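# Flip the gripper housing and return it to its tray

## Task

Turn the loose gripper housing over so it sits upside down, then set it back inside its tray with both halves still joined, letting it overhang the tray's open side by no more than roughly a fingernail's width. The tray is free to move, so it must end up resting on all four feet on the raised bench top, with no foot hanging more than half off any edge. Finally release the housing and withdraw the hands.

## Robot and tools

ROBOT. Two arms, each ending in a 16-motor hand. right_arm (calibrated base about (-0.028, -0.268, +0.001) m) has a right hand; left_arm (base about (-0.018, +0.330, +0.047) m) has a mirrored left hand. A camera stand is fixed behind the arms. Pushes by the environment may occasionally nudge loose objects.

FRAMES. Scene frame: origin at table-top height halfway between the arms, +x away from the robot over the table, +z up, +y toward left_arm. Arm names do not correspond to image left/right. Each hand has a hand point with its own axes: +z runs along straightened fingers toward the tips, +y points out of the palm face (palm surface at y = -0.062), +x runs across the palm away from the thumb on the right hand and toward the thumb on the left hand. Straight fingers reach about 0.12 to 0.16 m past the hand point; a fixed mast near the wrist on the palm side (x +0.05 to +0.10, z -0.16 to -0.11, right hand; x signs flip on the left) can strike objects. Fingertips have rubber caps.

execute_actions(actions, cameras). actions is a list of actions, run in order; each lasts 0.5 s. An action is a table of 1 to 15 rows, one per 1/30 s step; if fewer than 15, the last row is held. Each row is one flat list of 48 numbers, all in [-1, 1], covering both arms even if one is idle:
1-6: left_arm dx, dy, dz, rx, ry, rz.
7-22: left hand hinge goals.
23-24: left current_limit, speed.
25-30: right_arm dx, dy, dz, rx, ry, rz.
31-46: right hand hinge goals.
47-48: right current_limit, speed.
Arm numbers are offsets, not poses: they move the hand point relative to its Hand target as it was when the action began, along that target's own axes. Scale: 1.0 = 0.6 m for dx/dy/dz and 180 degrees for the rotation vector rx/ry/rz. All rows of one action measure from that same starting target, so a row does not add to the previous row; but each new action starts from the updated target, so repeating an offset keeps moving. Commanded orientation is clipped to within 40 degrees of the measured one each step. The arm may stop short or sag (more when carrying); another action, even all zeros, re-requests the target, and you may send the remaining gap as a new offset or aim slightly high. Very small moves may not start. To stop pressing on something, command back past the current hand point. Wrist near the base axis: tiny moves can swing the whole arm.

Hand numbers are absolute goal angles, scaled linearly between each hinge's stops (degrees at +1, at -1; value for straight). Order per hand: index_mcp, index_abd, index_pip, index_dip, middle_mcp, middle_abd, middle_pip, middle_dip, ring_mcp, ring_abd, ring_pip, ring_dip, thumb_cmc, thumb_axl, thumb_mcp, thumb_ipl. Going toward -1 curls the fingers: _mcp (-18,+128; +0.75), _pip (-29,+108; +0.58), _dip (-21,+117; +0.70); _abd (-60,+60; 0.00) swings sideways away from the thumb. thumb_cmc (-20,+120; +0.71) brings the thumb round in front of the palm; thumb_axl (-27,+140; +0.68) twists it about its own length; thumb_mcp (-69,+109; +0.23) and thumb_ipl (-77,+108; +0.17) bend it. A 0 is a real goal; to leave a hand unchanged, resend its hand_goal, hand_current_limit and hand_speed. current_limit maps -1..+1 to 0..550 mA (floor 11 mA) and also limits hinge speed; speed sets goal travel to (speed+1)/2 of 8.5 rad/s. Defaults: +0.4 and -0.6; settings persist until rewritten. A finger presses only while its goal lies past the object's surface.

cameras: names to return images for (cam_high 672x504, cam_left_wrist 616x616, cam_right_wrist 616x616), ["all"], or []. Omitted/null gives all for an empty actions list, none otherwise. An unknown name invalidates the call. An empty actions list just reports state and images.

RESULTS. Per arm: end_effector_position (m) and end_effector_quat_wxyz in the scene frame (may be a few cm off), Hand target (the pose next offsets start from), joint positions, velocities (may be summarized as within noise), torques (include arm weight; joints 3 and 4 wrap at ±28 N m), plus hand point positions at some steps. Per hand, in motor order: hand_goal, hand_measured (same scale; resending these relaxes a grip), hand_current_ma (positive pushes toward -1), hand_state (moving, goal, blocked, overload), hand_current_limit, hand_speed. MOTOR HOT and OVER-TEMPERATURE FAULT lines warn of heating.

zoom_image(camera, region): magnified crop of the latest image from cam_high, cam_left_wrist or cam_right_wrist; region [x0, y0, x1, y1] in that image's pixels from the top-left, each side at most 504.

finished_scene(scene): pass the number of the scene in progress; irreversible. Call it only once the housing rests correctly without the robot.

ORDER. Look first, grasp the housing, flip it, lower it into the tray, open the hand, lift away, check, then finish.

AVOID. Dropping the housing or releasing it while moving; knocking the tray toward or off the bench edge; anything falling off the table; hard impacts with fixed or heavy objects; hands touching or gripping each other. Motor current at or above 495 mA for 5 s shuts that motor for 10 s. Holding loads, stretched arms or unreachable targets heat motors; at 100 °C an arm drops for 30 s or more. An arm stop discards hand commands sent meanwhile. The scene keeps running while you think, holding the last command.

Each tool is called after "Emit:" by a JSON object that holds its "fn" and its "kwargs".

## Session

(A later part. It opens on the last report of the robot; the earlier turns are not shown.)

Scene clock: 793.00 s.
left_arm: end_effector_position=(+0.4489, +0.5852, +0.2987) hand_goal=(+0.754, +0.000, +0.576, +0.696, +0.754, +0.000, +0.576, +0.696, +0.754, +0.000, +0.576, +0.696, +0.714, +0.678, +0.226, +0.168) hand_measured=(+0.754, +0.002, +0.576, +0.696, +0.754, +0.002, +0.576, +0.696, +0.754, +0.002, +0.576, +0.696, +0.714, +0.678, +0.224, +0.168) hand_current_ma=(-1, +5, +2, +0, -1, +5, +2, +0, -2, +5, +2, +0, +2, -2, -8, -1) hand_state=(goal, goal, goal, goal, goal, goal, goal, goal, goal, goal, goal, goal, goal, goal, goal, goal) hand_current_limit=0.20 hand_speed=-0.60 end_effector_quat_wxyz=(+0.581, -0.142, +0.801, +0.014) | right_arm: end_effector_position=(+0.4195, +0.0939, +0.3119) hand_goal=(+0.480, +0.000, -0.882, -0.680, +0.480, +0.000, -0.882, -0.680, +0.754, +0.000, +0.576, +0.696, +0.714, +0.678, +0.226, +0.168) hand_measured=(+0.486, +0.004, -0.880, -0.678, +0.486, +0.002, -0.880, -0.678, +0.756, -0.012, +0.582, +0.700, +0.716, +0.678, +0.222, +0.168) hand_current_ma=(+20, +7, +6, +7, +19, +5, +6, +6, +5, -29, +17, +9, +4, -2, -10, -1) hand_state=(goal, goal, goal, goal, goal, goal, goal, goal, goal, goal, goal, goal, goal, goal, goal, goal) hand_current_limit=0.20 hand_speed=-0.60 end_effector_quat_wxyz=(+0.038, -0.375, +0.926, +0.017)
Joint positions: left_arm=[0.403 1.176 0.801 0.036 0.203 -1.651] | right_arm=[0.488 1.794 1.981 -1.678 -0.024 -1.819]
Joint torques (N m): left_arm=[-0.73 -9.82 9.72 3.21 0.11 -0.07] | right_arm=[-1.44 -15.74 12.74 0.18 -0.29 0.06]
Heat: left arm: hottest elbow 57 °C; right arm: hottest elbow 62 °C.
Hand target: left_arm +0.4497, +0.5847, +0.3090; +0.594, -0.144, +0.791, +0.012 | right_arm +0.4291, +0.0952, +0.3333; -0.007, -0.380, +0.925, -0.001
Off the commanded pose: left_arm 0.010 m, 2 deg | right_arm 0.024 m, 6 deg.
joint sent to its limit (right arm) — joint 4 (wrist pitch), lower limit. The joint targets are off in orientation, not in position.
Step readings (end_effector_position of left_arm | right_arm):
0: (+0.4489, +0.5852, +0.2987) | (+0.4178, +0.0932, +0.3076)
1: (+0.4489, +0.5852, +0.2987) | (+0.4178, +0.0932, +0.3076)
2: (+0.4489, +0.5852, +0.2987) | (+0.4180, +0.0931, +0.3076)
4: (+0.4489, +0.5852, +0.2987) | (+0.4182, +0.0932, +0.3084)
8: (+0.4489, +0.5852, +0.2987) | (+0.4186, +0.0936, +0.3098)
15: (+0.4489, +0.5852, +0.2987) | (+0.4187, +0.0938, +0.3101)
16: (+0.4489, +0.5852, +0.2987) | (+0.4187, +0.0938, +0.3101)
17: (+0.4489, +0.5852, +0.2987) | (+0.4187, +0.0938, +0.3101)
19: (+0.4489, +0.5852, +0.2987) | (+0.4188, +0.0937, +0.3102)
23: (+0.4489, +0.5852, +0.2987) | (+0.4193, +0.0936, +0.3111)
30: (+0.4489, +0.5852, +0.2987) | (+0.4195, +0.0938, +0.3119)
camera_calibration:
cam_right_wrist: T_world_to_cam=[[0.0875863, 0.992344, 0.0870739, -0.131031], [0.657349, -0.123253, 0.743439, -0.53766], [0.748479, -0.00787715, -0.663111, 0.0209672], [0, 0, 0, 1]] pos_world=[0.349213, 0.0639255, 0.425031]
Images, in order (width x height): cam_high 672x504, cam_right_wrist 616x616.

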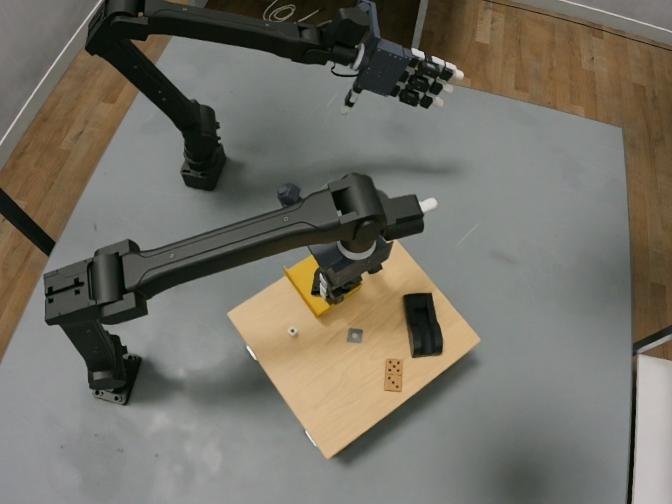

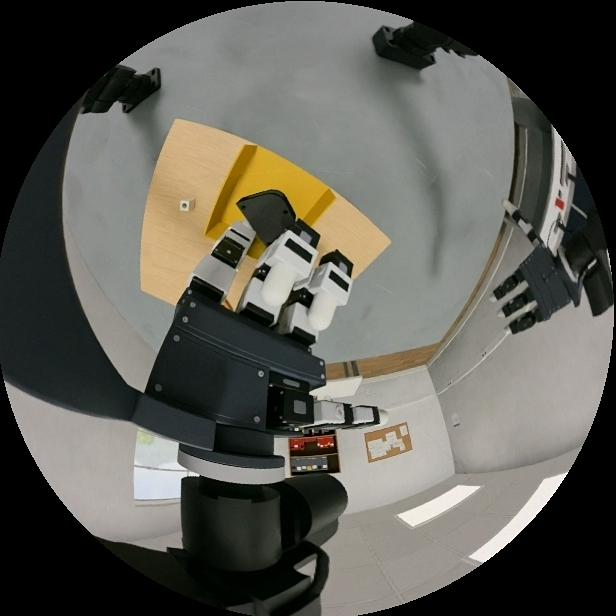

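Emit:
{"fn": "execute_actions", "kwargs": {"actions": [[[0,0,0,0,0,0,0.754,0,0.576,0.696,0.754,0,0.576,0.696,0.754,0,0.576,0.696,0.714,0.678,0.226,0.168,0.2,-0.6,0.0,-0.002,-0.008,0,0,0,0.48,0,-0.882,-0.68,0.48,0,-0.882,-0.68,0.754,0,0.576,0.696,0.714,0.678,0.226,0.168,0.2,-0.6]],[[0,0,0,0,0,0,0.754,0,0.576,0.696,0.754,0,0.576,0.696,0.754,0,0.576,0.696,0.714,0.678,0.226,0.168,0.2,-0.6,0.0,-0.002,-0.006,0,0,0,0.48,0,-0.882,-0.68,0.48,0,-0.882,-0.68,0.754,0,0.576,0.696,0.714,0.678,0.226,0.168,0.2,-0.6]]], "cameras": ["cam_right_wrist","cam_high"]}}

Emit:
{"fn": "zoom_image", "kwargs": {"camera": "cam_right_wrist", "region": [190, 130, 340, 280]}}

Emit:
{"fn": "zoom_image", "kwargs": {"camera": "cam_high", "region": [270, 230, 370, 330]}}

Scene clock: 800.43 s.
left_arm: end_effector_position=(+0.4489, +0.5852, +0.2987) hand_goal=(+0.754, +0.000, +0.576, +0.696, +0.754, +0.000, +0.576, +0.696, +0.754, +0.000, +0.576, +0.696, +0.714, +0.678, +0.226, +0.168) hand_measured=(+0.754, +0.002, +0.576, +0.696, +0.754, +0.002, +0.576, +0.696, +0.754, +0.002, +0.576, +0.696, +0.714, +0.678, +0.224, +0.168) hand_current_ma=(-1, +5, +2, +0, -1, +5, +2, +0, -2, +5, +2, +0, +2, -2, -8, -1) hand_state=(goal, goal, goal, goal, goal, goal, goal, goal, goal, goal, goal, goal, goal, goal, goal, goal) hand_current_limit=0.20 hand_speed=-0.60 end_effector_quat_wxyz=(+0.581, -0.142, +0.801, +0.014) | right_arm: end_effector_position=(+0.4218, +0.0929, +0.3147) hand_goal=(+0.480, +0.000, -0.882, -0.680, +0.480, +0.000, -0.882, -0.680, +0.754, +0.000, +0.576, +0.696, +0.714, +0.678, +0.226, +0.168) hand_measured=(+0.486, +0.004, -0.880, -0.678, +0.486, +0.002, -0.880, -0.678, +0.754, -0.004, +0.578, +0.700, +0.716, +0.678, +0.222, +0.168) hand_current_ma=(+20, +7, +6, +7, +19, +5, +6, +6, +0, -9, +7, +8, +4, -2, -10, -1) hand_state=(goal, goal, goal, goal, goal, goal, goal, goal, goal, goal, goal, goal, goal, goal, goal, goal) hand_current_limit=0.20 hand_speed=-0.60 end_effector_quat_wxyz=(+0.040, -0.373, +0.927, +0.019)
Joint positions: left_arm=[0.403 1.176 0.801 0.036 0.203 -1.651] | right_arm=[0.484 1.794 1.987 -1.678 -0.028 -1.819]
Joint torques (N m): left_arm=[-1.08 -10.4 9.87 3 0.14 -0.07] | right_arm=[-1.55 -16.5 13.08 0.03 -0.29 0.06]
Heat: left arm: hottest elbow 57 °C; right arm: hottest elbow 64 °C.
Hand target: left_arm +0.4497, +0.5847, +0.3090; +0.594, -0.144, +0.791, +0.012 | right_arm +0.4310, +0.0934, +0.3417; -0.007, -0.380, +0.925, -0.002
Off the commanded pose: left_arm 0.010 m, 2 deg | right_arm 0.029 m, 6 deg.
joint sent to its limit (right arm) — joint 4 (wrist pitch), lower limit. The joint targets are off in orientation, not in position.
Step readings (end_effector_position of left_arm | right_arm):
0: (+0.4489, +0.5852, +0.2987) | (+0.4195, +0.0939, +0.3119)
1: (+0.4489, +0.5852, +0.2987) | (+0.4195, +0.0939, +0.3119)
2: (+0.4489, +0.5852, +0.2987) | (+0.4195, +0.0939, +0.3119)
4: (+0.4489, +0.5852, +0.2987) | (+0.4199, +0.0937, +0.3123)
8: (+0.4489, +0.5852, +0.2987) | (+0.4207, +0.0938, +0.3140)
15: (+0.4489, +0.5852, +0.2987) | (+0.4210, +0.0937, +0.3146)
16: (+0.4489, +0.5852, +0.2987) | (+0.4210, +0.0937, +0.3146)
17: (+0.4489, +0.5852, +0.2987) | (+0.4210, +0.0937, +0.3146)
19: (+0.4489, +0.5852, +0.2987) | (+0.4214, +0.0933, +0.3146)
23: (+0.4489, +0.5852, +0.2987) | (+0.4217, +0.0930, +0.3146)
30: (+0.4489, +0.5852, +0.2987) | (+0.4218, +0.0929, +0.3147)
camera_calibration:
cam_right_wrist: T_world_to_cam=[[0.091513, 0.991428, 0.0932504, -0.13395], [0.6541, -0.130455, 0.745073, -0.539777], [0.750852, -0.00718882, -0.660432, 0.0191906], [0, 0, 0, 1]] pos_world=[0.350917, 0.0625225, 0.427338]
Images, in order (width x height): cam_high 672x504, cam_right_wrist 616x616.

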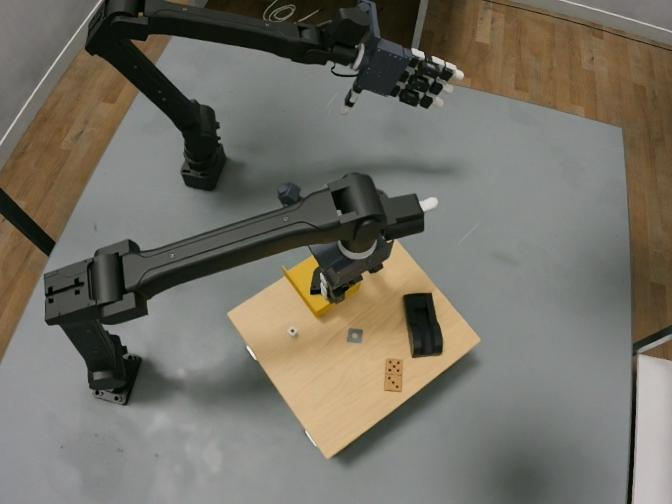

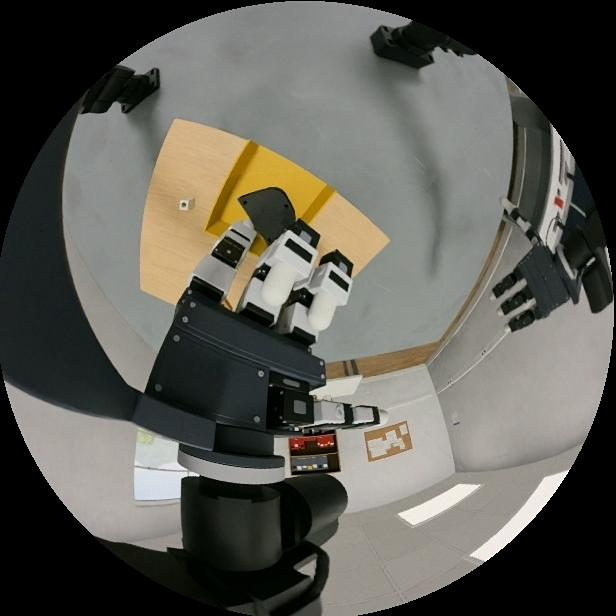

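Scaled by 3.360 from the camera's 616x616 image, which has a finer 880x880 frame.

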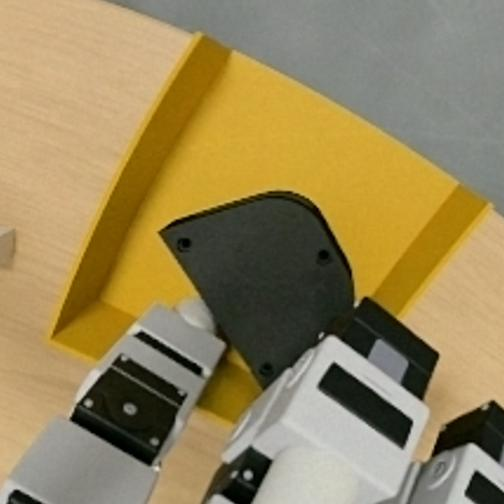

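Scaled by 5.040 from the camera's 672x504 image, which has a finer 960x720 frame.

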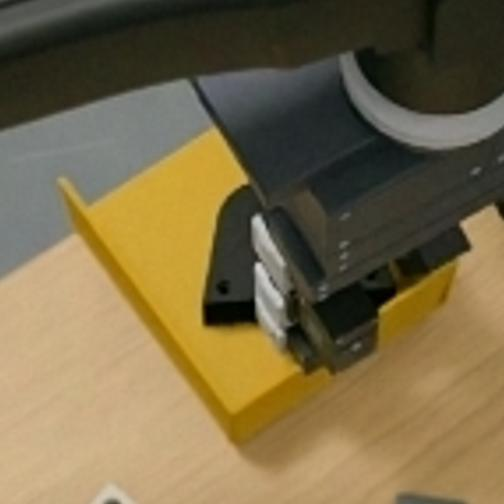

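Emit:
{"fn": "execute_actions", "kwargs": {"actions": [[[0,0,0,0,0,0,0.754,0,0.576,0.696,0.754,0,0.576,0.696,0.754,0,0.576,0.696,0.714,0.678,0.226,0.168,0.2,-0.6,-0.0005,0.0341,0.01,0,0,0,0.48,0,-0.882,-0.68,0.48,0,-0.882,-0.68,0.754,0,0.576,0.696,0.714,0.678,0.226,0.168,0.2,-0.6]]], "cameras": ["cam_right_wrist"]}}

Emit:
{"fn": "zoom_image", "kwargs": {"camera": "cam_right_wrist", "region": [190, 130, 340, 280]}}

Scene clock: 817.43 s.
left_arm: end_effector_position=(+0.4489, +0.5852, +0.2987) hand_goal=(+0.754, +0.000, +0.576, +0.696, +0.754, +0.000, +0.576, +0.696, +0.754, +0.000, +0.576, +0.696, +0.714, +0.678, +0.226, +0.168) hand_measured=(+0.754, +0.002, +0.576, +0.696, +0.754, +0.002, +0.576, +0.696, +0.754, +0.002, +0.576, +0.696, +0.714, +0.678, +0.224, +0.168) hand_current_ma=(-1, +5, +2, +0, -1, +5, +2, +0, -2, +5, +2, +0, +2, -2, -8, -1) hand_state=(goal, goal, goal, goal, goal, goal, goal, goal, goal, goal, goal, goal, goal, goal, goal, goal) hand_current_limit=0.20 hand_speed=-0.60 end_effector_quat_wxyz=(+0.581, -0.142, +0.801, +0.014) | right_arm: end_effector_position=(+0.4143, +0.1044, +0.3146) hand_goal=(+0.480, +0.000, -0.882, -0.680, +0.480, +0.000, -0.882, -0.680, +0.754, +0.000, +0.576, +0.696, +0.714, +0.678, +0.226, +0.168) hand_measured=(+0.486, +0.004, -0.880, -0.678, +0.486, +0.002, -0.880, -0.678, +0.754, -0.004, +0.578, +0.700, +0.716, +0.678, +0.222, +0.168) hand_current_ma=(+20, +7, +6, +7, +19, +5, +6, +6, +1, -8, +6, +8, +4, -2, -10, -1) hand_state=(goal, goal, goal, goal, goal, goal, goal, goal, goal, goal, goal, goal, goal, goal, goal, goal) hand_current_limit=0.20 hand_speed=-0.60 end_effector_quat_wxyz=(+0.040, -0.376, +0.926, +0.019)
Joint positions: left_arm=[0.403 1.176 0.801 0.036 0.203 -1.651] | right_arm=[0.508 1.794 1.987 -1.678 -0.026 -1.8]
Joint torques (N m): left_arm=[-1.44 -10.17 9.91 3.06 0.08 -0.08] | right_arm=[-0.21 -16.56 11.47 0.17 -0.22 0.17]
Heat: left arm: hottest elbow 57 °C; right arm: hottest elbow 66 °C.
Hand target: left_arm +0.4497, +0.5847, +0.3090; +0.594, -0.144, +0.791, +0.012 | right_arm +0.4167, +0.1083, +0.3358; -0.007, -0.380, +0.925, -0.002
Off the commanded pose: left_arm 0.010 m, 2 deg | right_arm 0.022 m, 6 deg.
joint sent to its limit (right arm) — joint 4 (wrist pitch), lower limit. The joint targets are off in orientation, not in position.
Step readings (end_effector_position of left_arm | right_arm):
0: (+0.4489, +0.5852, +0.2987) | (+0.4218, +0.0929, +0.3147)
1: (+0.4489, +0.5852, +0.2987) | (+0.4218, +0.0929, +0.3147)
2: (+0.4489, +0.5852, +0.2987) | (+0.4216, +0.0930, +0.3147)
4: (+0.4489, +0.5852, +0.2987) | (+0.4204, +0.0950, +0.3146)
8: (+0.4489, +0.5852, +0.2987) | (+0.4183, +0.0984, +0.3145)
15: (+0.4489, +0.5852, +0.2987) | (+0.4144, +0.1040, +0.3146)
camera_calibration:
cam_right_wrist: T_world_to_cam=[[0.0852194, 0.992065, 0.0924423, -0.141936], [0.655004, -0.125695, 0.745097, -0.534273], [0.750804, -0.00294669, -0.660518, 0.0244222], [0, 0, 0, 1]] pos_world=[0.343711, 0.0737258, 0.427338]
Images, in order (width x height): cam_right_wrist 616x616.

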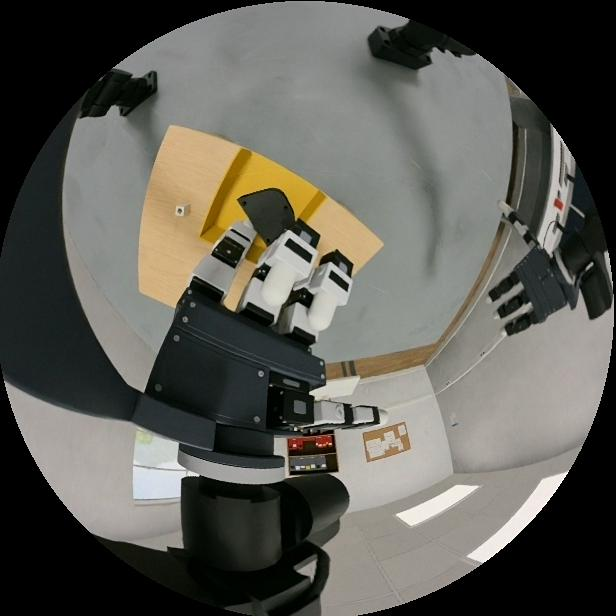

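Scaled by 3.360 from the camera's 616x616 image, which has a finer 880x880 frame.

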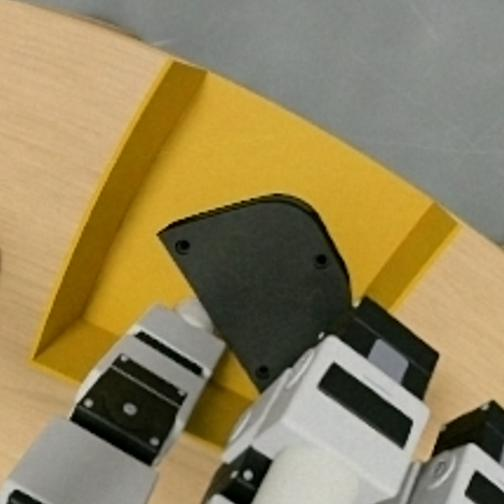

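Emit:
{"fn": "execute_actions", "kwargs": {"actions": [[[0,0,0,0,0,0,0.754,0,0.576,0.696,0.754,0,0.576,0.696,0.754,0,0.576,0.696,0.714,0.678,0.226,0.168,0.2,-0.6,-0.003,0.023,0.0,0,0,0,0.48,0,-0.882,-0.68,0.48,0,-0.882,-0.68,0.754,0,0.576,0.696,0.714,0.678,0.226,0.168,0.2,-0.6]]], "cameras": ["cam_right_wrist"]}}

Emit:
{"fn": "zoom_image", "kwargs": {"camera": "cam_right_wrist", "region": [180, 130, 340, 290]}}

Scene clock: 827.87 s.
left_arm: end_effector_position=(+0.4489, +0.5852, +0.2987) hand_goal=(+0.754, +0.000, +0.576, +0.696, +0.754, +0.000, +0.576, +0.696, +0.754, +0.000, +0.576, +0.696, +0.714, +0.678, +0.226, +0.168) hand_measured=(+0.754, +0.002, +0.576, +0.696, +0.754, +0.002, +0.576, +0.696, +0.754, +0.002, +0.576, +0.696, +0.714, +0.678, +0.224, +0.168) hand_current_ma=(-1, +5, +2, +0, -1, +5, +2, +0, -2, +5, +2, +0, +2, -2, -8, -1) hand_state=(goal, goal, goal, goal, goal, goal, goal, goal, goal, goal, goal, goal, goal, goal, goal, goal) hand_current_limit=0.20 hand_speed=-0.60 end_effector_quat_wxyz=(+0.581, -0.142, +0.801, +0.014) | right_arm: end_effector_position=(+0.4066, +0.1164, +0.3147) hand_goal=(+0.480, +0.000, -0.882, -0.680, +0.480, +0.000, -0.882, -0.680, +0.754, +0.000, +0.576, +0.696, +0.714, +0.678, +0.226, +0.168) hand_measured=(+0.486, +0.004, -0.880, -0.678, +0.486, +0.002, -0.880, -0.678, +0.754, -0.004, +0.578, +0.700, +0.716, +0.678, +0.222, +0.168) hand_current_ma=(+20, +7, +6, +7, +19, +5, +6, +6, +1, -8, +6, +8, +4, -2, -10, -1) hand_state=(goal, goal, goal, goal, goal, goal, goal, goal, goal, goal, goal, goal, goal, goal, goal, goal) hand_current_limit=0.20 hand_speed=-0.60 end_effector_quat_wxyz=(+0.040, -0.376, +0.926, +0.020)
Joint positions: left_arm=[0.403 1.176 0.801 0.036 0.203 -1.651] | right_arm=[0.533 1.794 1.987 -1.678 -0.025 -1.776]
Joint torques (N m): left_arm=[-1.08 -10.23 9.85 3.03 0.13 -0.08] | right_arm=[-0.38 -17.08 11.18 0.24 -0.23 0.18]
Heat: left arm: hottest elbow 57 °C; right arm: hottest elbow 66 °C.
Hand target: left_arm +0.4497, +0.5847, +0.3090; +0.594, -0.144, +0.791, +0.012 | right_arm +0.4084, +0.1192, +0.3358; -0.007, -0.380, +0.925, -0.002
Off the commanded pose: left_arm 0.010 m, 2 deg | right_arm 0.021 m, 6 deg.
joint sent to its limit (right arm) — joint 4 (wrist pitch), lower limit. The joint targets are off in orientation, not in position.
Step readings (end_effector_position of left_arm | right_arm):
0: (+0.4489, +0.5852, +0.2987) | (+0.4144, +0.1044, +0.3146)
1: (+0.4489, +0.5852, +0.2987) | (+0.4144, +0.1044, +0.3146)
2: (+0.4489, +0.5852, +0.2987) | (+0.4144, +0.1047, +0.3146)
4: (+0.4489, +0.5852, +0.2987) | (+0.4137, +0.1060, +0.3146)
8: (+0.4489, +0.5852, +0.2987) | (+0.4099, +0.1115, +0.3147)
15: (+0.4489, +0.5852, +0.2987) | (+0.4065, +0.1163, +0.3147)
camera_calibration:
cam_right_wrist: T_world_to_cam=[[0.0841451, 0.992071, 0.0933538, -0.153051], [0.656215, -0.125672, 0.744035, -0.527981], [0.749868, -0.0013467, -0.661587, 0.030856], [0, 0, 0, 1]] pos_world=[0.33621, 0.0855263, 0.427538]
Images, in order (width x height): cam_right_wrist 616x616.

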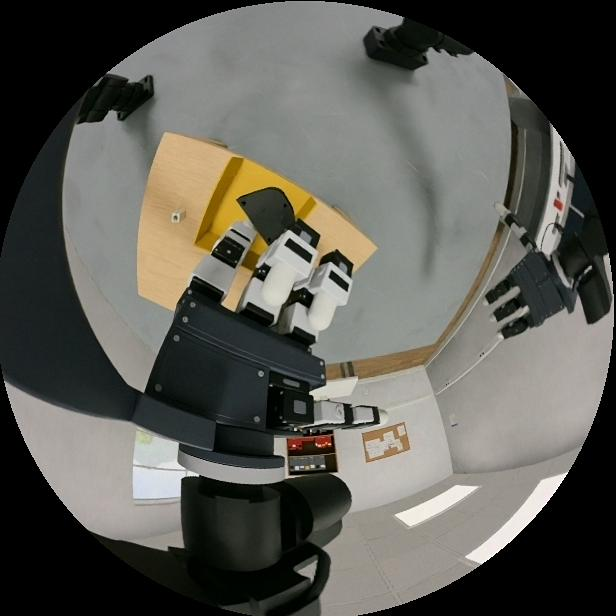

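Scaled by 3.150 from the camera's 616x616 image, which has a finer 880x880 frame.

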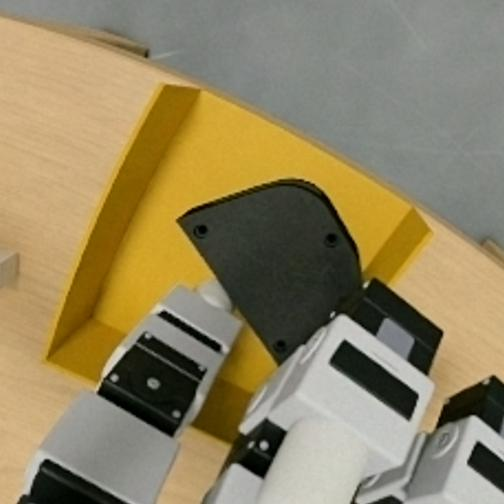

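Emit:
{"fn": "execute_actions", "kwargs": {"actions": [[[0,0,0,0,0,0,0.754,0,0.576,0.696,0.754,0,0.576,0.696,0.754,0,0.576,0.696,0.714,0.678,0.226,0.168,0.2,-0.6,0.0053,-0.0281,0.0,0,0,0,0.48,0,-0.882,-0.68,0.48,0,-0.882,-0.68,0.754,0,0.576,0.696,0.714,0.678,0.226,0.168,0.2,-0.6]],[[0,0,0,0,0,0,0.754,0,0.576,0.696,0.754,0,0.576,0.696,0.754,0,0.576,0.696,0.714,0.678,0.226,0.168,0.2,-0.6,0.0,0,0.0,0,0,0,0.48,0,-0.882,-0.68,0.48,0,-0.882,-0.68,0.754,0.25,0.576,0.696,0.714,0.678,0.226,0.168,0.2,-0.6]]], "cameras": ["cam_right_wrist"]}}

Emit:
{"fn": "zoom_image", "kwargs": {"camera": "cam_right_wrist", "region": [180, 130, 340, 290]}}

Scene clock: 876.90 s.
left_arm: end_effector_position=(+0.4489, +0.5852, +0.2987) hand_goal=(+0.754, +0.000, +0.576, +0.696, +0.754, +0.000, +0.576, +0.696, +0.754, +0.000, +0.576, +0.696, +0.714, +0.678, +0.226, +0.168) hand_measured=(+0.754, +0.002, +0.576, +0.696, +0.754, +0.002, +0.576, +0.696, +0.754, +0.002, +0.576, +0.696, +0.714, +0.678, +0.224, +0.168) hand_current_ma=(-1, +5, +2, +0, -1, +5, +2, +0, -2, +5, +2, +0, +2, -2, -8, -1) hand_state=(goal, goal, goal, goal, goal, goal, goal, goal, goal, goal, goal, goal, goal, goal, goal, goal) hand_current_limit=0.20 hand_speed=-0.60 end_effector_quat_wxyz=(+0.581, -0.142, +0.801, +0.014) | right_arm: end_effector_position=(+0.4153, +0.1051, +0.3148) hand_goal=(+0.480, +0.000, -0.882, -0.680, +0.480, +0.000, -0.882, -0.680, +0.754, +0.250, +0.576, +0.696, +0.714, +0.678, +0.226, +0.168) hand_measured=(+0.486, +0.004, -0.880, -0.678, +0.486, +0.002, -0.880, -0.678, +0.754, +0.244, +0.578, +0.700, +0.716, +0.678, +0.222, +0.168) hand_current_ma=(+20, +7, +6, +7, +19, +5, +6, +6, +1, -14, +6, +8, +4, -2, -10, -1) hand_state=(goal, goal, goal, goal, goal, goal, goal, goal, goal, goal, goal, goal, goal, goal, goal, goal) hand_current_limit=0.20 hand_speed=-0.60 end_effector_quat_wxyz=(+0.040, -0.369, +0.928, +0.020)
Joint positions: left_arm=[0.403 1.176 0.801 0.036 0.203 -1.651] | right_arm=[0.508 1.794 1.987 -1.678 -0.026 -1.786]
Joint torques (N m): left_arm=[-1.26 -10.11 9.99 3 0.12 -0.1] | right_arm=[-1.14 -17.03 11.32 0.18 -0.22 -0.04]
Heat: left arm: hottest elbow 57 °C; right arm: hottest elbow 66 °C.
Hand target: left_arm +0.4497, +0.5847, +0.3090; +0.594, -0.144, +0.791, +0.012 | right_arm +0.4179, +0.1051, +0.3358; -0.007, -0.380, +0.925, -0.002
Off the commanded pose: left_arm 0.010 m, 2 deg | right_arm 0.021 m, 6 deg.
joint sent to its limit (right arm) — joint 4 (wrist pitch), lower limit. The joint targets are off in orientation, not in position.
Step readings (end_effector_position of left_arm | right_arm):
0: (+0.4489, +0.5852, +0.2987) | (+0.4067, +0.1164, +0.3147)
1: (+0.4489, +0.5852, +0.2987) | (+0.4067, +0.1164, +0.3147)
2: (+0.4489, +0.5852, +0.2987) | (+0.4067, +0.1164, +0.3147)
4: (+0.4489, +0.5852, +0.2987) | (+0.4084, +0.1144, +0.3148)
8: (+0.4489, +0.5852, +0.2987) | (+0.4112, +0.1107, +0.3148)
15: (+0.4489, +0.5852, +0.2987) | (+0.4155, +0.1052, +0.3148)
16: (+0.4489, +0.5852, +0.2987) | (+0.4155, +0.1052, +0.3148)
17: (+0.4489, +0.5852, +0.2987) | (+0.4155, +0.1052, +0.3148)
19: (+0.4489, +0.5852, +0.2987) | (+0.4154, +0.1051, +0.3148)
23: (+0.4489, +0.5852, +0.2987) | (+0.4154, +0.1051, +0.3148)
30: (+0.4489, +0.5852, +0.2987) | (+0.4154, +0.1051, +0.3148)
camera_calibration:
cam_right_wrist: T_world_to_cam=[[0.0995822, 0.990596, 0.0938222, -0.148922], [0.654126, -0.136226, 0.744017, -0.533147], [0.749801, -0.0127193, -0.661541, 0.0255401], [0, 0, 0, 1]] pos_world=[0.344425, 0.0752182, 0.427538]
Images, in order (width x height): cam_right_wrist 616x616.

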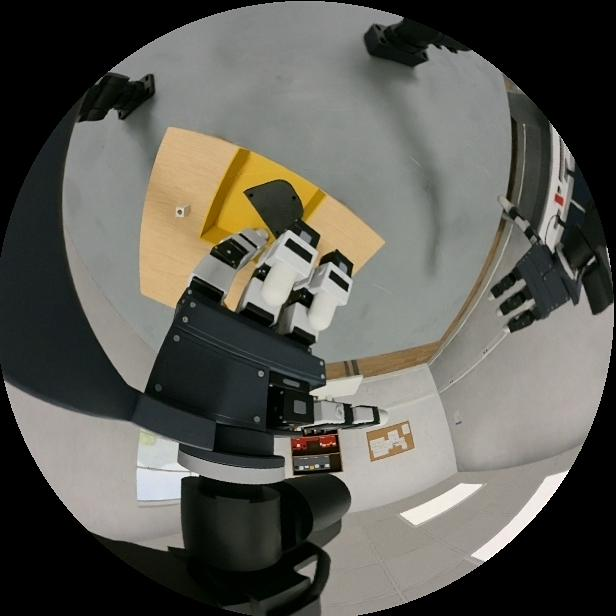

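Scaled by 3.150 from the camera's 616x616 image, which has a finer 880x880 frame.

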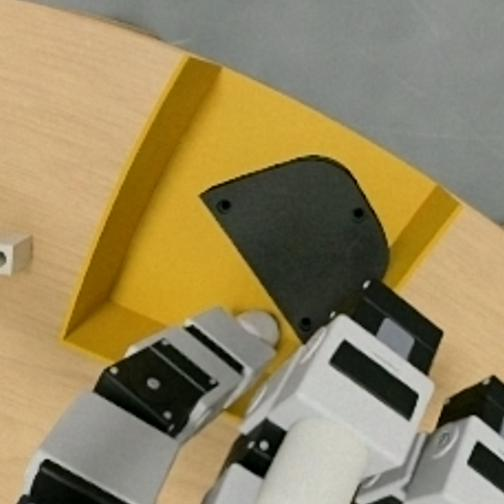

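Emit:
{"fn": "execute_actions", "kwargs": {"actions": [[[0,0,0,0,0,0,0.754,0,0.576,0.696,0.754,0,0.576,0.696,0.754,0,0.576,0.696,0.714,0.678,0.226,0.168,0.2,-0.6,0.0,0.0328,0.0,0,0,0,0.48,0,-0.882,-0.68,0.48,0,-0.882,-0.68,0.754,0.25,0.576,0.696,0.714,0.678,0.226,0.168,0.2,-0.6]]], "cameras": ["cam_right_wrist"]}}

Emit:
{"fn": "zoom_image", "kwargs": {"camera": "cam_right_wrist", "region": [180, 130, 340, 290]}}

Scene clock: 883.00 s.
left_arm: end_effector_position=(+0.4489, +0.5852, +0.2987) hand_goal=(+0.754, +0.000, +0.576, +0.696, +0.754, +0.000, +0.576, +0.696, +0.754, +0.000, +0.576, +0.696, +0.714, +0.678, +0.226, +0.168) hand_measured=(+0.754, +0.002, +0.576, +0.696, +0.754, +0.002, +0.576, +0.696, +0.754, +0.002, +0.576, +0.696, +0.714, +0.678, +0.224, +0.168) hand_current_ma=(-1, +5, +2, +0, -1, +5, +2, +0, -2, +5, +2, +0, +2, -2, -8, -1) hand_state=(goal, goal, goal, goal, goal, goal, goal, goal, goal, goal, goal, goal, goal, goal, goal, goal) hand_current_limit=0.20 hand_speed=-0.60 end_effector_quat_wxyz=(+0.581, -0.142, +0.801, +0.014) | right_arm: end_effector_position=(+0.4049, +0.1188, +0.3148) hand_goal=(+0.480, +0.000, -0.882, -0.680, +0.480, +0.000, -0.882, -0.680, +0.754, +0.250, +0.576, +0.696, +0.714, +0.678, +0.226, +0.168) hand_measured=(+0.486, +0.004, -0.880, -0.678, +0.486, +0.002, -0.880, -0.678, +0.754, +0.244, +0.578, +0.700, +0.716, +0.678, +0.222, +0.168) hand_current_ma=(+20, +7, +6, +7, +19, +5, +6, +6, +1, -13, +6, +8, +4, -2, -10, -1) hand_state=(goal, goal, goal, goal, goal, goal, goal, goal, goal, goal, goal, goal, goal, goal, goal, goal) hand_current_limit=0.20 hand_speed=-0.60 end_effector_quat_wxyz=(+0.040, -0.377, +0.925, +0.020)
Joint positions: left_arm=[0.403 1.176 0.801 0.036 0.203 -1.651] | right_arm=[0.539 1.794 1.987 -1.678 -0.025 -1.773]
Joint torques (N m): left_arm=[-0.85 -9.76 9.94 3.07 0.14 -0.09] | right_arm=[-0.67 -17.9 10.22 0.28 -0.2 0.19]
Heat: left arm: hottest elbow 57 °C; right arm: hottest elbow 66 °C.
Hand target: left_arm +0.4497, +0.5847, +0.3090; +0.594, -0.144, +0.791, +0.012 | right_arm +0.4040, +0.1192, +0.3358; -0.007, -0.380, +0.925, -0.001
Off the commanded pose: left_arm 0.010 m, 2 deg | right_arm 0.021 m, 6 deg.
joint sent to its limit (right arm) — joint 4 (wrist pitch), lower limit. The joint targets are off in orientation, not in position.
Step readings (end_effector_position of left_arm | right_arm):
0: (+0.4489, +0.5852, +0.2987) | (+0.4153, +0.1051, +0.3148)
1: (+0.4489, +0.5852, +0.2987) | (+0.4153, +0.1051, +0.3148)
2: (+0.4489, +0.5852, +0.2987) | (+0.4152, +0.1053, +0.3148)
4: (+0.4489, +0.5852, +0.2987) | (+0.4145, +0.1062, +0.3147)
8: (+0.4489, +0.5852, +0.2987) | (+0.4098, +0.1124, +0.3147)
15: (+0.4489, +0.5852, +0.2987) | (+0.4047, +0.1188, +0.3147)
camera_calibration:
cam_right_wrist: T_world_to_cam=[[0.0822397, 0.992213, 0.0935454, -0.154647], [0.656566, -0.124555, 0.743913, -0.526738], [0.749772, 0.000239563, -0.661697, 0.0320751], [0, 0, 0, 1]] pos_world=[0.334508, 0.0878273, 0.427538]
Images, in order (width x height): cam_right_wrist 616x616.

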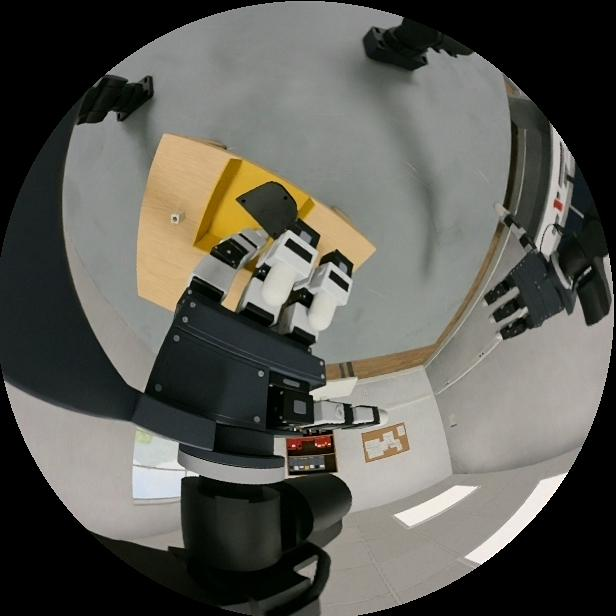

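Scaled by 3.150 from the camera's 616x616 image, which has a finer 880x880 frame.

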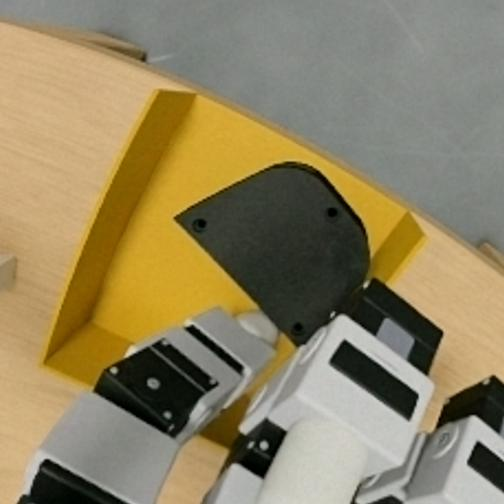

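Emit:
{"fn": "execute_actions", "kwargs": {"actions": [[[0,0,0,0,0,0,0.754,0,0.576,0.696,0.754,0,0.576,0.696,0.754,0,0.576,0.696,0.714,0.678,0.226,0.168,0.2,-0.6,-0.0025,0.0235,0.0,0,0,0,0.48,0,-0.882,-0.68,0.48,0,-0.882,-0.68,0.754,0.25,0.576,0.696,0.714,0.678,0.226,0.168,0.2,-0.6]]], "cameras": ["cam_right_wrist"]}}

Emit:
{"fn": "zoom_image", "kwargs": {"camera": "cam_right_wrist", "region": [180, 130, 340, 290]}}

Scene clock: 889.20 s.
left_arm: end_effector_position=(+0.4489, +0.5852, +0.2987) hand_goal=(+0.754, +0.000, +0.576, +0.696, +0.754, +0.000, +0.576, +0.696, +0.754, +0.000, +0.576, +0.696, +0.714, +0.678, +0.226, +0.168) hand_measured=(+0.754, +0.002, +0.576, +0.696, +0.754, +0.002, +0.576, +0.696, +0.754, +0.002, +0.576, +0.696, +0.714, +0.678, +0.224, +0.168) hand_current_ma=(-1, +5, +2, +0, -1, +5, +2, +0, -2, +5, +2, +0, +2, -2, -8, -1) hand_state=(goal, goal, goal, goal, goal, goal, goal, goal, goal, goal, goal, goal, goal, goal, goal, goal) hand_current_limit=0.20 hand_speed=-0.60 end_effector_quat_wxyz=(+0.581, -0.142, +0.801, +0.014) | right_arm: end_effector_position=(+0.3972, +0.1295, +0.3164) hand_goal=(+0.480, +0.000, -0.882, -0.680, +0.480, +0.000, -0.882, -0.680, +0.754, +0.250, +0.576, +0.696, +0.714, +0.678, +0.226, +0.168) hand_measured=(+0.486, +0.004, -0.880, -0.678, +0.486, +0.002, -0.880, -0.678, +0.754, +0.244, +0.578, +0.700, +0.716, +0.678, +0.222, +0.168) hand_current_ma=(+20, +7, +6, +7, +19, +5, +6, +6, +1, -13, +6, +8, +4, -2, -10, -1) hand_state=(goal, goal, goal, goal, goal, goal, goal, goal, goal, goal, goal, goal, goal, goal, goal, goal) hand_current_limit=0.20 hand_speed=-0.60 end_effector_quat_wxyz=(+0.040, -0.376, +0.925, +0.021)
Joint positions: left_arm=[0.403 1.176 0.801 0.036 0.203 -1.651] | right_arm=[0.562 1.792 1.987 -1.678 -0.025 -1.748]
Joint torques (N m): left_arm=[-0.73 -9.99 9.83 3.19 0.13 -0.08] | right_arm=[-0.73 -17.61 10.06 0.16 -0.23 0.16]
Heat: left arm: hottest elbow 57 °C; right arm: hottest elbow 66 °C.
Hand target: left_arm +0.4497, +0.5847, +0.3090; +0.594, -0.144, +0.791, +0.012 | right_arm +0.3953, +0.1301, +0.3358; -0.007, -0.380, +0.925, -0.002
Off the commanded pose: left_arm 0.010 m, 2 deg | right_arm 0.020 m, 6 deg.
joint sent to its limit (right arm) — joint 4 (wrist pitch), lower limit. The joint targets are off in orientation, not in position.
Step readings (end_effector_position of left_arm | right_arm):
0: (+0.4489, +0.5852, +0.2987) | (+0.4049, +0.1189, +0.3148)
1: (+0.4489, +0.5852, +0.2987) | (+0.4049, +0.1189, +0.3148)
2: (+0.4489, +0.5852, +0.2987) | (+0.4049, +0.1191, +0.3148)
4: (+0.4489, +0.5852, +0.2987) | (+0.4045, +0.1201, +0.3150)
8: (+0.4489, +0.5852, +0.2987) | (+0.4008, +0.1249, +0.3157)
15: (+0.4489, +0.5852, +0.2987) | (+0.3971, +0.1295, +0.3164)
camera_calibration:
cam_right_wrist: T_world_to_cam=[[0.0832527, 0.991871, 0.0962299, -0.166013], [0.655897, -0.127239, 0.744049, -0.521004], [0.750245, 0.00117279, -0.661158, 0.0384373], [0, 0, 0, 1]] pos_world=[0.326709, 0.0983264, 0.429041]
Images, in order (width x height): cam_right_wrist 616x616.

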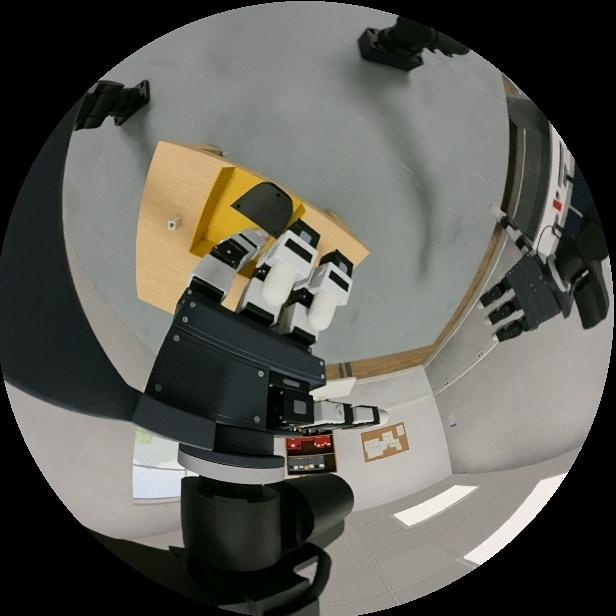

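Scaled by 3.150 from the camera's 616x616 image, which has a finer 880x880 frame.

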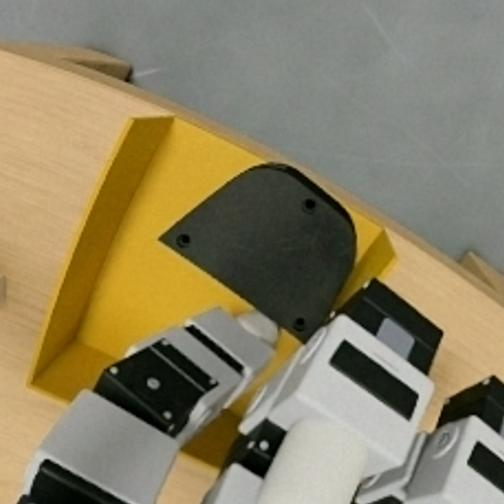

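Emit:
{"fn": "execute_actions", "kwargs": {"actions": [[[0,0,0,0,0,0,0.754,0,0.576,0.696,0.754,0,0.576,0.696,0.754,0,0.576,0.696,0.714,0.678,0.226,0.168,0.2,-0.6,0.0,-0.0225,0.0,0,0,0,0.48,0,-0.882,-0.68,0.48,0,-0.882,-0.68,0.754,0.25,0.576,0.696,0.714,0.678,0.226,0.168,0.2,-0.6]],[[0,0,0,0,0,0,0.754,0,0.576,0.696,0.754,0,0.576,0.696,0.754,0,0.576,0.696,0.714,0.678,0.226,0.168,0.2,-0.6,0.0,0,0.0,0,0,0,0.48,0,-0.882,-0.68,0.48,0,-0.882,-0.68,0.754,0.0,0.576,0.696,0.714,0.678,0.226,0.168,0.2,-0.6]]], "cameras": ["cam_right_wrist"]}}

Emit:
{"fn": "zoom_image", "kwargs": {"camera": "cam_right_wrist", "region": [180, 130, 340, 290]}}

Scene clock: 907.77 s.
left_arm: end_effector_position=(+0.4489, +0.5852, +0.2987) hand_goal=(+0.754, +0.000, +0.576, +0.696, +0.754, +0.000, +0.576, +0.696, +0.754, +0.000, +0.576, +0.696, +0.714, +0.678, +0.226, +0.168) hand_measured=(+0.754, +0.002, +0.576, +0.696, +0.754, +0.002, +0.576, +0.696, +0.754, +0.002, +0.576, +0.696, +0.714, +0.678, +0.224, +0.168) hand_current_ma=(-1, +5, +2, +0, -1, +5, +2, +0, -2, +5, +2, +0, +2, -2, -8, -1) hand_state=(goal, goal, goal, goal, goal, goal, goal, goal, goal, goal, goal, goal, goal, goal, goal, goal) hand_current_limit=0.20 hand_speed=-0.60 end_effector_quat_wxyz=(+0.581, -0.142, +0.801, +0.014) | right_arm: end_effector_position=(+0.4034, +0.1225, +0.3164) hand_goal=(+0.480, +0.000, -0.882, -0.680, +0.480, +0.000, -0.882, -0.680, +0.754, +0.000, +0.576, +0.696, +0.714, +0.678, +0.226, +0.168) hand_measured=(+0.486, +0.004, -0.880, -0.678, +0.486, +0.002, -0.880, -0.678, +0.754, +0.002, +0.578, +0.700, +0.716, +0.678, +0.222, +0.168) hand_current_ma=(+20, +7, +6, +7, +19, +5, +6, +6, +1, +6, +6, +8, +4, -2, -10, -1) hand_state=(goal, goal, goal, goal, goal, goal, goal, goal, goal, goal, goal, goal, goal, goal, goal, goal) hand_current_limit=0.20 hand_speed=-0.60 end_effector_quat_wxyz=(+0.041, -0.370, +0.928, +0.021)
Joint positions: left_arm=[0.403 1.176 0.801 0.036 0.203 -1.651] | right_arm=[0.546 1.792 1.987 -1.678 -0.026 -1.751]
Joint torques (N m): left_arm=[-1.14 -9.93 9.83 3.1 0.15 -0.05] | right_arm=[-1.08 -17.03 10.58 0.16 -0.23 -0.02]
Heat: left arm: hottest elbow 57 °C; right arm: hottest elbow 65 °C.
Hand target: left_arm +0.4497, +0.5847, +0.3090; +0.594, -0.144, +0.791, +0.012 | right_arm +0.4047, +0.1206, +0.3358; -0.007, -0.380, +0.925, -0.002
Off the commanded pose: left_arm 0.010 m, 2 deg | right_arm 0.019 m, 6 deg.
joint sent to its limit (right arm) — joint 4 (wrist pitch), lower limit. The joint targets are off in orientation, not in position.
Step readings (end_effector_position of left_arm | right_arm):
0: (+0.4489, +0.5852, +0.2987) | (+0.3973, +0.1296, +0.3164)
1: (+0.4489, +0.5852, +0.2987) | (+0.3973, +0.1296, +0.3164)
2: (+0.4489, +0.5852, +0.2987) | (+0.3973, +0.1296, +0.3164)
4: (+0.4489, +0.5852, +0.2987) | (+0.3983, +0.1284, +0.3164)
8: (+0.4489, +0.5852, +0.2987) | (+0.4003, +0.1262, +0.3164)
15: (+0.4489, +0.5852, +0.2987) | (+0.4032, +0.1229, +0.3164)
16: (+0.4489, +0.5852, +0.2987) | (+0.4035, +0.1225, +0.3164)
17: (+0.4489, +0.5852, +0.2987) | (+0.4035, +0.1225, +0.3164)
19: (+0.4489, +0.5852, +0.2987) | (+0.4034, +0.1225, +0.3164)
23: (+0.4489, +0.5852, +0.2987) | (+0.4034, +0.1225, +0.3164)
30: (+0.4489, +0.5852, +0.2987) | (+0.4034, +0.1225, +0.3164)
camera_calibration:
cam_right_wrist: T_world_to_cam=[[0.0968715, 0.990591, 0.0966706, -0.165049], [0.654232, -0.136571, 0.743861, -0.524174], [0.750064, -0.00881392, -0.661306, 0.0351935], [0, 0, 0, 1]] pos_world=[0.332523, 0.0922192, 0.429142]
Images, in order (width x height): cam_right_wrist 616x616.

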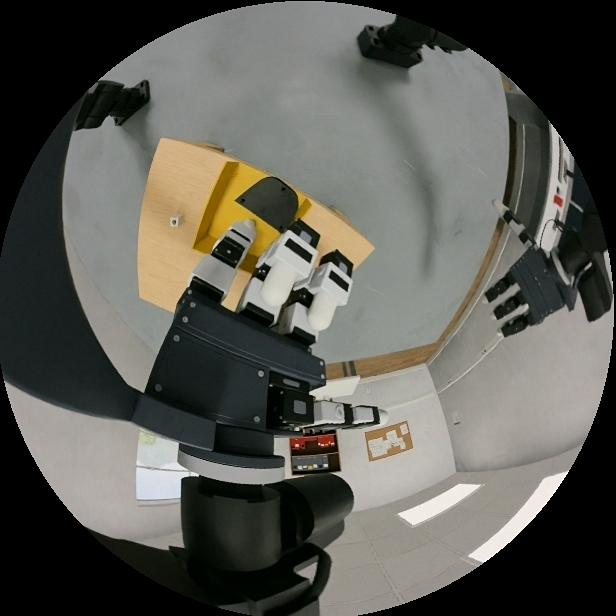

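Scaled by 3.150 from the camera's 616x616 image, which has a finer 880x880 frame.

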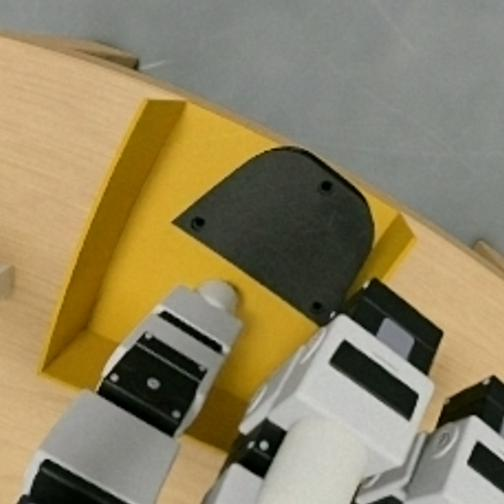

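Emit:
{"fn": "execute_actions", "kwargs": {"actions": [[[0,0,0,0,0,0,0.754,0,0.576,0.696,0.754,0,0.576,0.696,0.754,0,0.576,0.696,0.714,0.678,0.226,0.168,0.2,-0.6,-0.0018,0.0262,0.0,0,0,0,0.48,0,-0.882,-0.68,0.48,0,-0.882,-0.68,0.754,0.05,0.576,0.696,0.714,0.678,0.226,0.168,0.2,-0.6]]], "cameras": ["cam_right_wrist"]}}

Emit:
{"fn": "zoom_image", "kwargs": {"camera": "cam_right_wrist", "region": [180, 130, 340, 290]}}

Scene clock: 913.90 s.
left_arm: end_effector_position=(+0.4489, +0.5852, +0.2987) hand_goal=(+0.754, +0.000, +0.576, +0.696, +0.754, +0.000, +0.576, +0.696, +0.754, +0.000, +0.576, +0.696, +0.714, +0.678, +0.226, +0.168) hand_measured=(+0.754, +0.002, +0.576, +0.696, +0.754, +0.002, +0.576, +0.696, +0.754, +0.002, +0.576, +0.696, +0.714, +0.678, +0.224, +0.168) hand_current_ma=(-1, +5, +2, +0, -1, +5, +2, +0, -2, +5, +2, +0, +2, -2, -8, -1) hand_state=(goal, goal, goal, goal, goal, goal, goal, goal, goal, goal, goal, goal, goal, goal, goal, goal) hand_current_limit=0.20 hand_speed=-0.60 end_effector_quat_wxyz=(+0.581, -0.142, +0.801, +0.014) | right_arm: end_effector_position=(+0.3960, +0.1315, +0.3165) hand_goal=(+0.480, +0.000, -0.882, -0.680, +0.480, +0.000, -0.882, -0.680, +0.754, +0.050, +0.576, +0.696, +0.714, +0.678, +0.226, +0.168) hand_measured=(+0.486, +0.004, -0.880, -0.678, +0.486, +0.002, -0.880, -0.678, +0.754, +0.046, +0.578, +0.700, +0.716, +0.678, +0.222, +0.168) hand_current_ma=(+20, +7, +6, +7, +19, +5, +6, +6, +1, -9, +6, +8, +4, -2, -10, -1) hand_state=(goal, goal, goal, goal, goal, goal, goal, goal, goal, goal, goal, goal, goal, goal, goal, goal) hand_current_limit=0.20 hand_speed=-0.60 end_effector_quat_wxyz=(+0.040, -0.376, +0.925, +0.022)
Joint positions: left_arm=[0.403 1.176 0.801 0.036 0.203 -1.651] | right_arm=[0.566 1.792 1.987 -1.678 -0.026 -1.744]
Joint torques (N m): left_arm=[-1.2 -10.23 10.07 3.15 0.15 -0.04] | right_arm=[-0.67 -17.55 10.14 0.17 -0.19 0.18]
Heat: left arm: hottest elbow 57 °C; right arm: hottest elbow 65 °C.
Hand target: left_arm +0.4497, +0.5847, +0.3090; +0.594, -0.144, +0.791, +0.012 | right_arm +0.3944, +0.1325, +0.3358; -0.007, -0.380, +0.925, -0.002
Off the commanded pose: left_arm 0.010 m, 2 deg | right_arm 0.019 m, 6 deg.
joint sent to its limit (right arm) — joint 4 (wrist pitch), lower limit. The joint targets are off in orientation, not in position.
Step readings (end_effector_position of left_arm | right_arm):
0: (+0.4489, +0.5852, +0.2987) | (+0.4034, +0.1225, +0.3164)
1: (+0.4489, +0.5852, +0.2987) | (+0.4034, +0.1225, +0.3164)
2: (+0.4489, +0.5852, +0.2987) | (+0.4034, +0.1225, +0.3164)
4: (+0.4489, +0.5852, +0.2987) | (+0.4030, +0.1230, +0.3164)
8: (+0.4489, +0.5852, +0.2987) | (+0.3999, +0.1268, +0.3165)
15: (+0.4489, +0.5852, +0.2987) | (+0.3960, +0.1313, +0.3165)
camera_calibration:
cam_right_wrist: T_world_to_cam=[[0.0840424, 0.991729, 0.09701, -0.168294], [0.656326, -0.128346, 0.743481, -0.519914], [0.749782, 0.00118623, -0.661684, 0.0397011], [0, 0, 0, 1]] pos_world=[0.325609, 0.100126, 0.429142]
Images, in order (width x height): cam_right_wrist 616x616.

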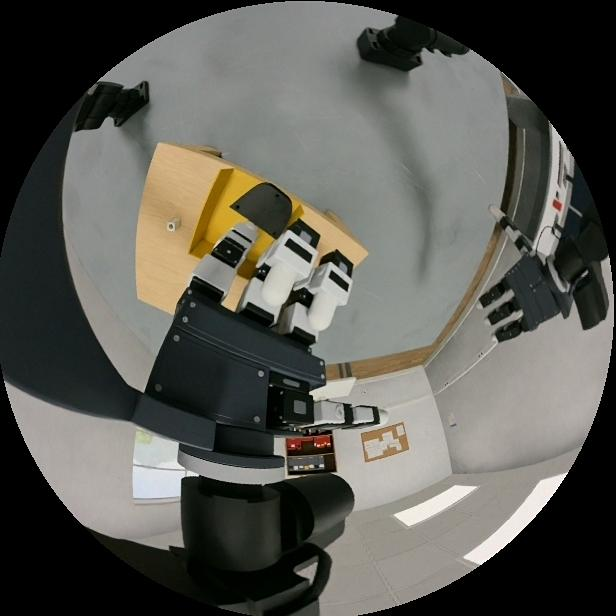

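Scaled by 3.150 from the camera's 616x616 image, which has a finer 880x880 frame.

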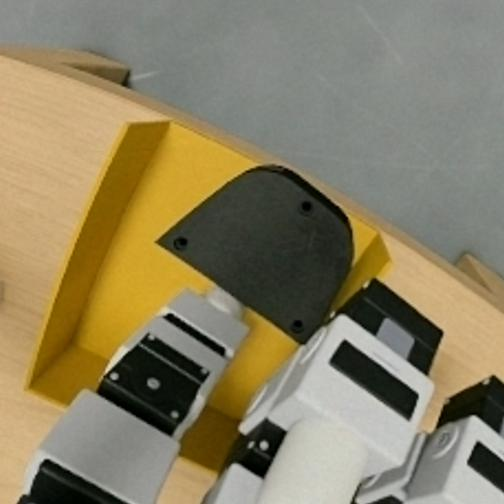

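Emit:
{"fn": "execute_actions", "kwargs": {"actions": [[[0,0,0,0,0,0,0.754,0,0.576,0.696,0.754,0,0.576,0.696,0.754,0,0.576,0.696,0.714,0.678,0.226,0.168,0.2,-0.6,0.0,0.0155,0.0,0,0,0,0.48,0,-0.882,-0.68,0.48,0,-0.882,-0.68,0.754,0.05,0.576,0.696,0.714,0.678,0.226,0.168,0.2,-0.6]]], "cameras": ["cam_right_wrist"]}}

Emit:
{"fn": "zoom_image", "kwargs": {"camera": "cam_right_wrist", "region": [180, 130, 340, 290]}}

Scene clock: 921.33 s.
left_arm: end_effector_position=(+0.4489, +0.5852, +0.2987) hand_goal=(+0.754, +0.000, +0.576, +0.696, +0.754, +0.000, +0.576, +0.696, +0.754, +0.000, +0.576, +0.696, +0.714, +0.678, +0.226, +0.168) hand_measured=(+0.754, +0.002, +0.576, +0.696, +0.754, +0.002, +0.576, +0.696, +0.754, +0.002, +0.576, +0.696, +0.714, +0.678, +0.224, +0.168) hand_current_ma=(-1, +5, +2, +0, -1, +5, +2, +0, -2, +5, +2, +0, +2, -2, -8, -1) hand_state=(goal, goal, goal, goal, goal, goal, goal, goal, goal, goal, goal, goal, goal, goal, goal, goal) hand_current_limit=0.20 hand_speed=-0.60 end_effector_quat_wxyz=(+0.581, -0.142, +0.801, +0.014) | right_arm: end_effector_position=(+0.3912, +0.1381, +0.3172) hand_goal=(+0.480, +0.000, -0.882, -0.680, +0.480, +0.000, -0.882, -0.680, +0.754, +0.050, +0.576, +0.696, +0.714, +0.678, +0.226, +0.168) hand_measured=(+0.486, +0.004, -0.880, -0.678, +0.486, +0.002, -0.880, -0.678, +0.754, +0.046, +0.578, +0.700, +0.716, +0.678, +0.222, +0.168) hand_current_ma=(+20, +7, +6, +7, +19, +5, +6, +6, +1, -9, +6, +8, +4, -2, -10, -1) hand_state=(goal, goal, goal, goal, goal, goal, goal, goal, goal, goal, goal, goal, goal, goal, goal, goal) hand_current_limit=0.20 hand_speed=-0.60 end_effector_quat_wxyz=(+0.041, -0.376, +0.926, +0.022)
Joint positions: left_arm=[0.403 1.176 0.801 0.036 0.203 -1.651] | right_arm=[0.58 1.791 1.987 -1.678 -0.025 -1.728]
Joint torques (N m): left_arm=[-1.2 -9.76 9.94 3.06 0.11 -0.04] | right_arm=[-0.26 -17.85 9.88 0.17 -0.18 0.18]
Heat: left arm: hottest elbow 57 °C; right arm: hottest elbow 64 °C.
Hand target: left_arm +0.4497, +0.5847, +0.3090; +0.594, -0.144, +0.791, +0.012 | right_arm +0.3878, +0.1392, +0.3358; -0.007, -0.380, +0.925, -0.002
Off the commanded pose: left_arm 0.010 m, 2 deg | right_arm 0.019 m, 6 deg.
joint sent to its limit (right arm) — joint 4 (wrist pitch), lower limit. The joint targets are off in orientation, not in position.
Step readings (end_effector_position of left_arm | right_arm):
0: (+0.4489, +0.5852, +0.2987) | (+0.3960, +0.1315, +0.3165)
1: (+0.4489, +0.5852, +0.2987) | (+0.3960, +0.1315, +0.3165)
2: (+0.4489, +0.5852, +0.2987) | (+0.3961, +0.1315, +0.3165)
4: (+0.4489, +0.5852, +0.2987) | (+0.3957, +0.1323, +0.3165)
8: (+0.4489, +0.5852, +0.2987) | (+0.3934, +0.1354, +0.3167)
15: (+0.4489, +0.5852, +0.2987) | (+0.3913, +0.1379, +0.3172)
camera_calibration:
cam_right_wrist: T_world_to_cam=[[0.0851506, 0.991507, 0.0982981, -0.17538], [0.656177, -0.130045, 0.743317, -0.516073], [0.749787, 0.00120711, -0.661678, 0.0438241], [0, 0, 0, 1]] pos_world=[0.320711, 0.106725, 0.429843]
Images, in order (width x height): cam_right_wrist 616x616.

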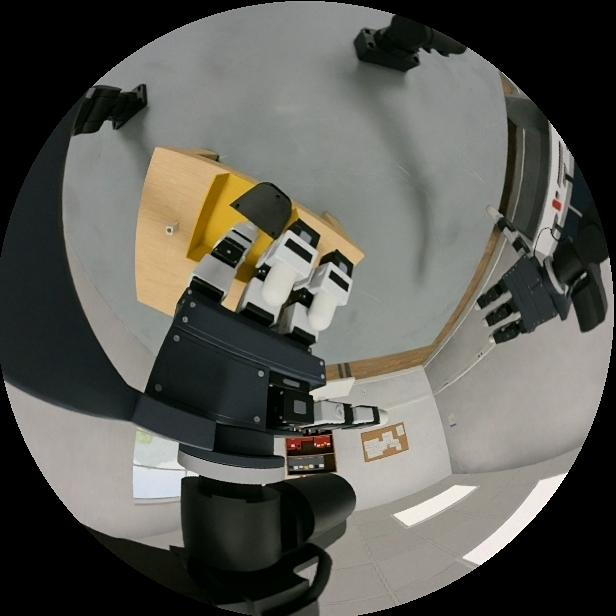

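Scaled by 3.150 from the camera's 616x616 image, which has a finer 880x880 frame.

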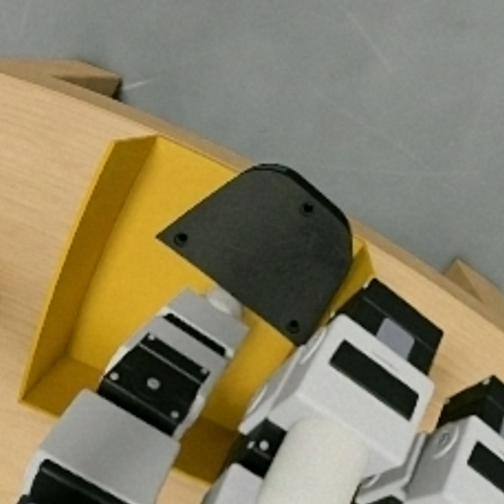

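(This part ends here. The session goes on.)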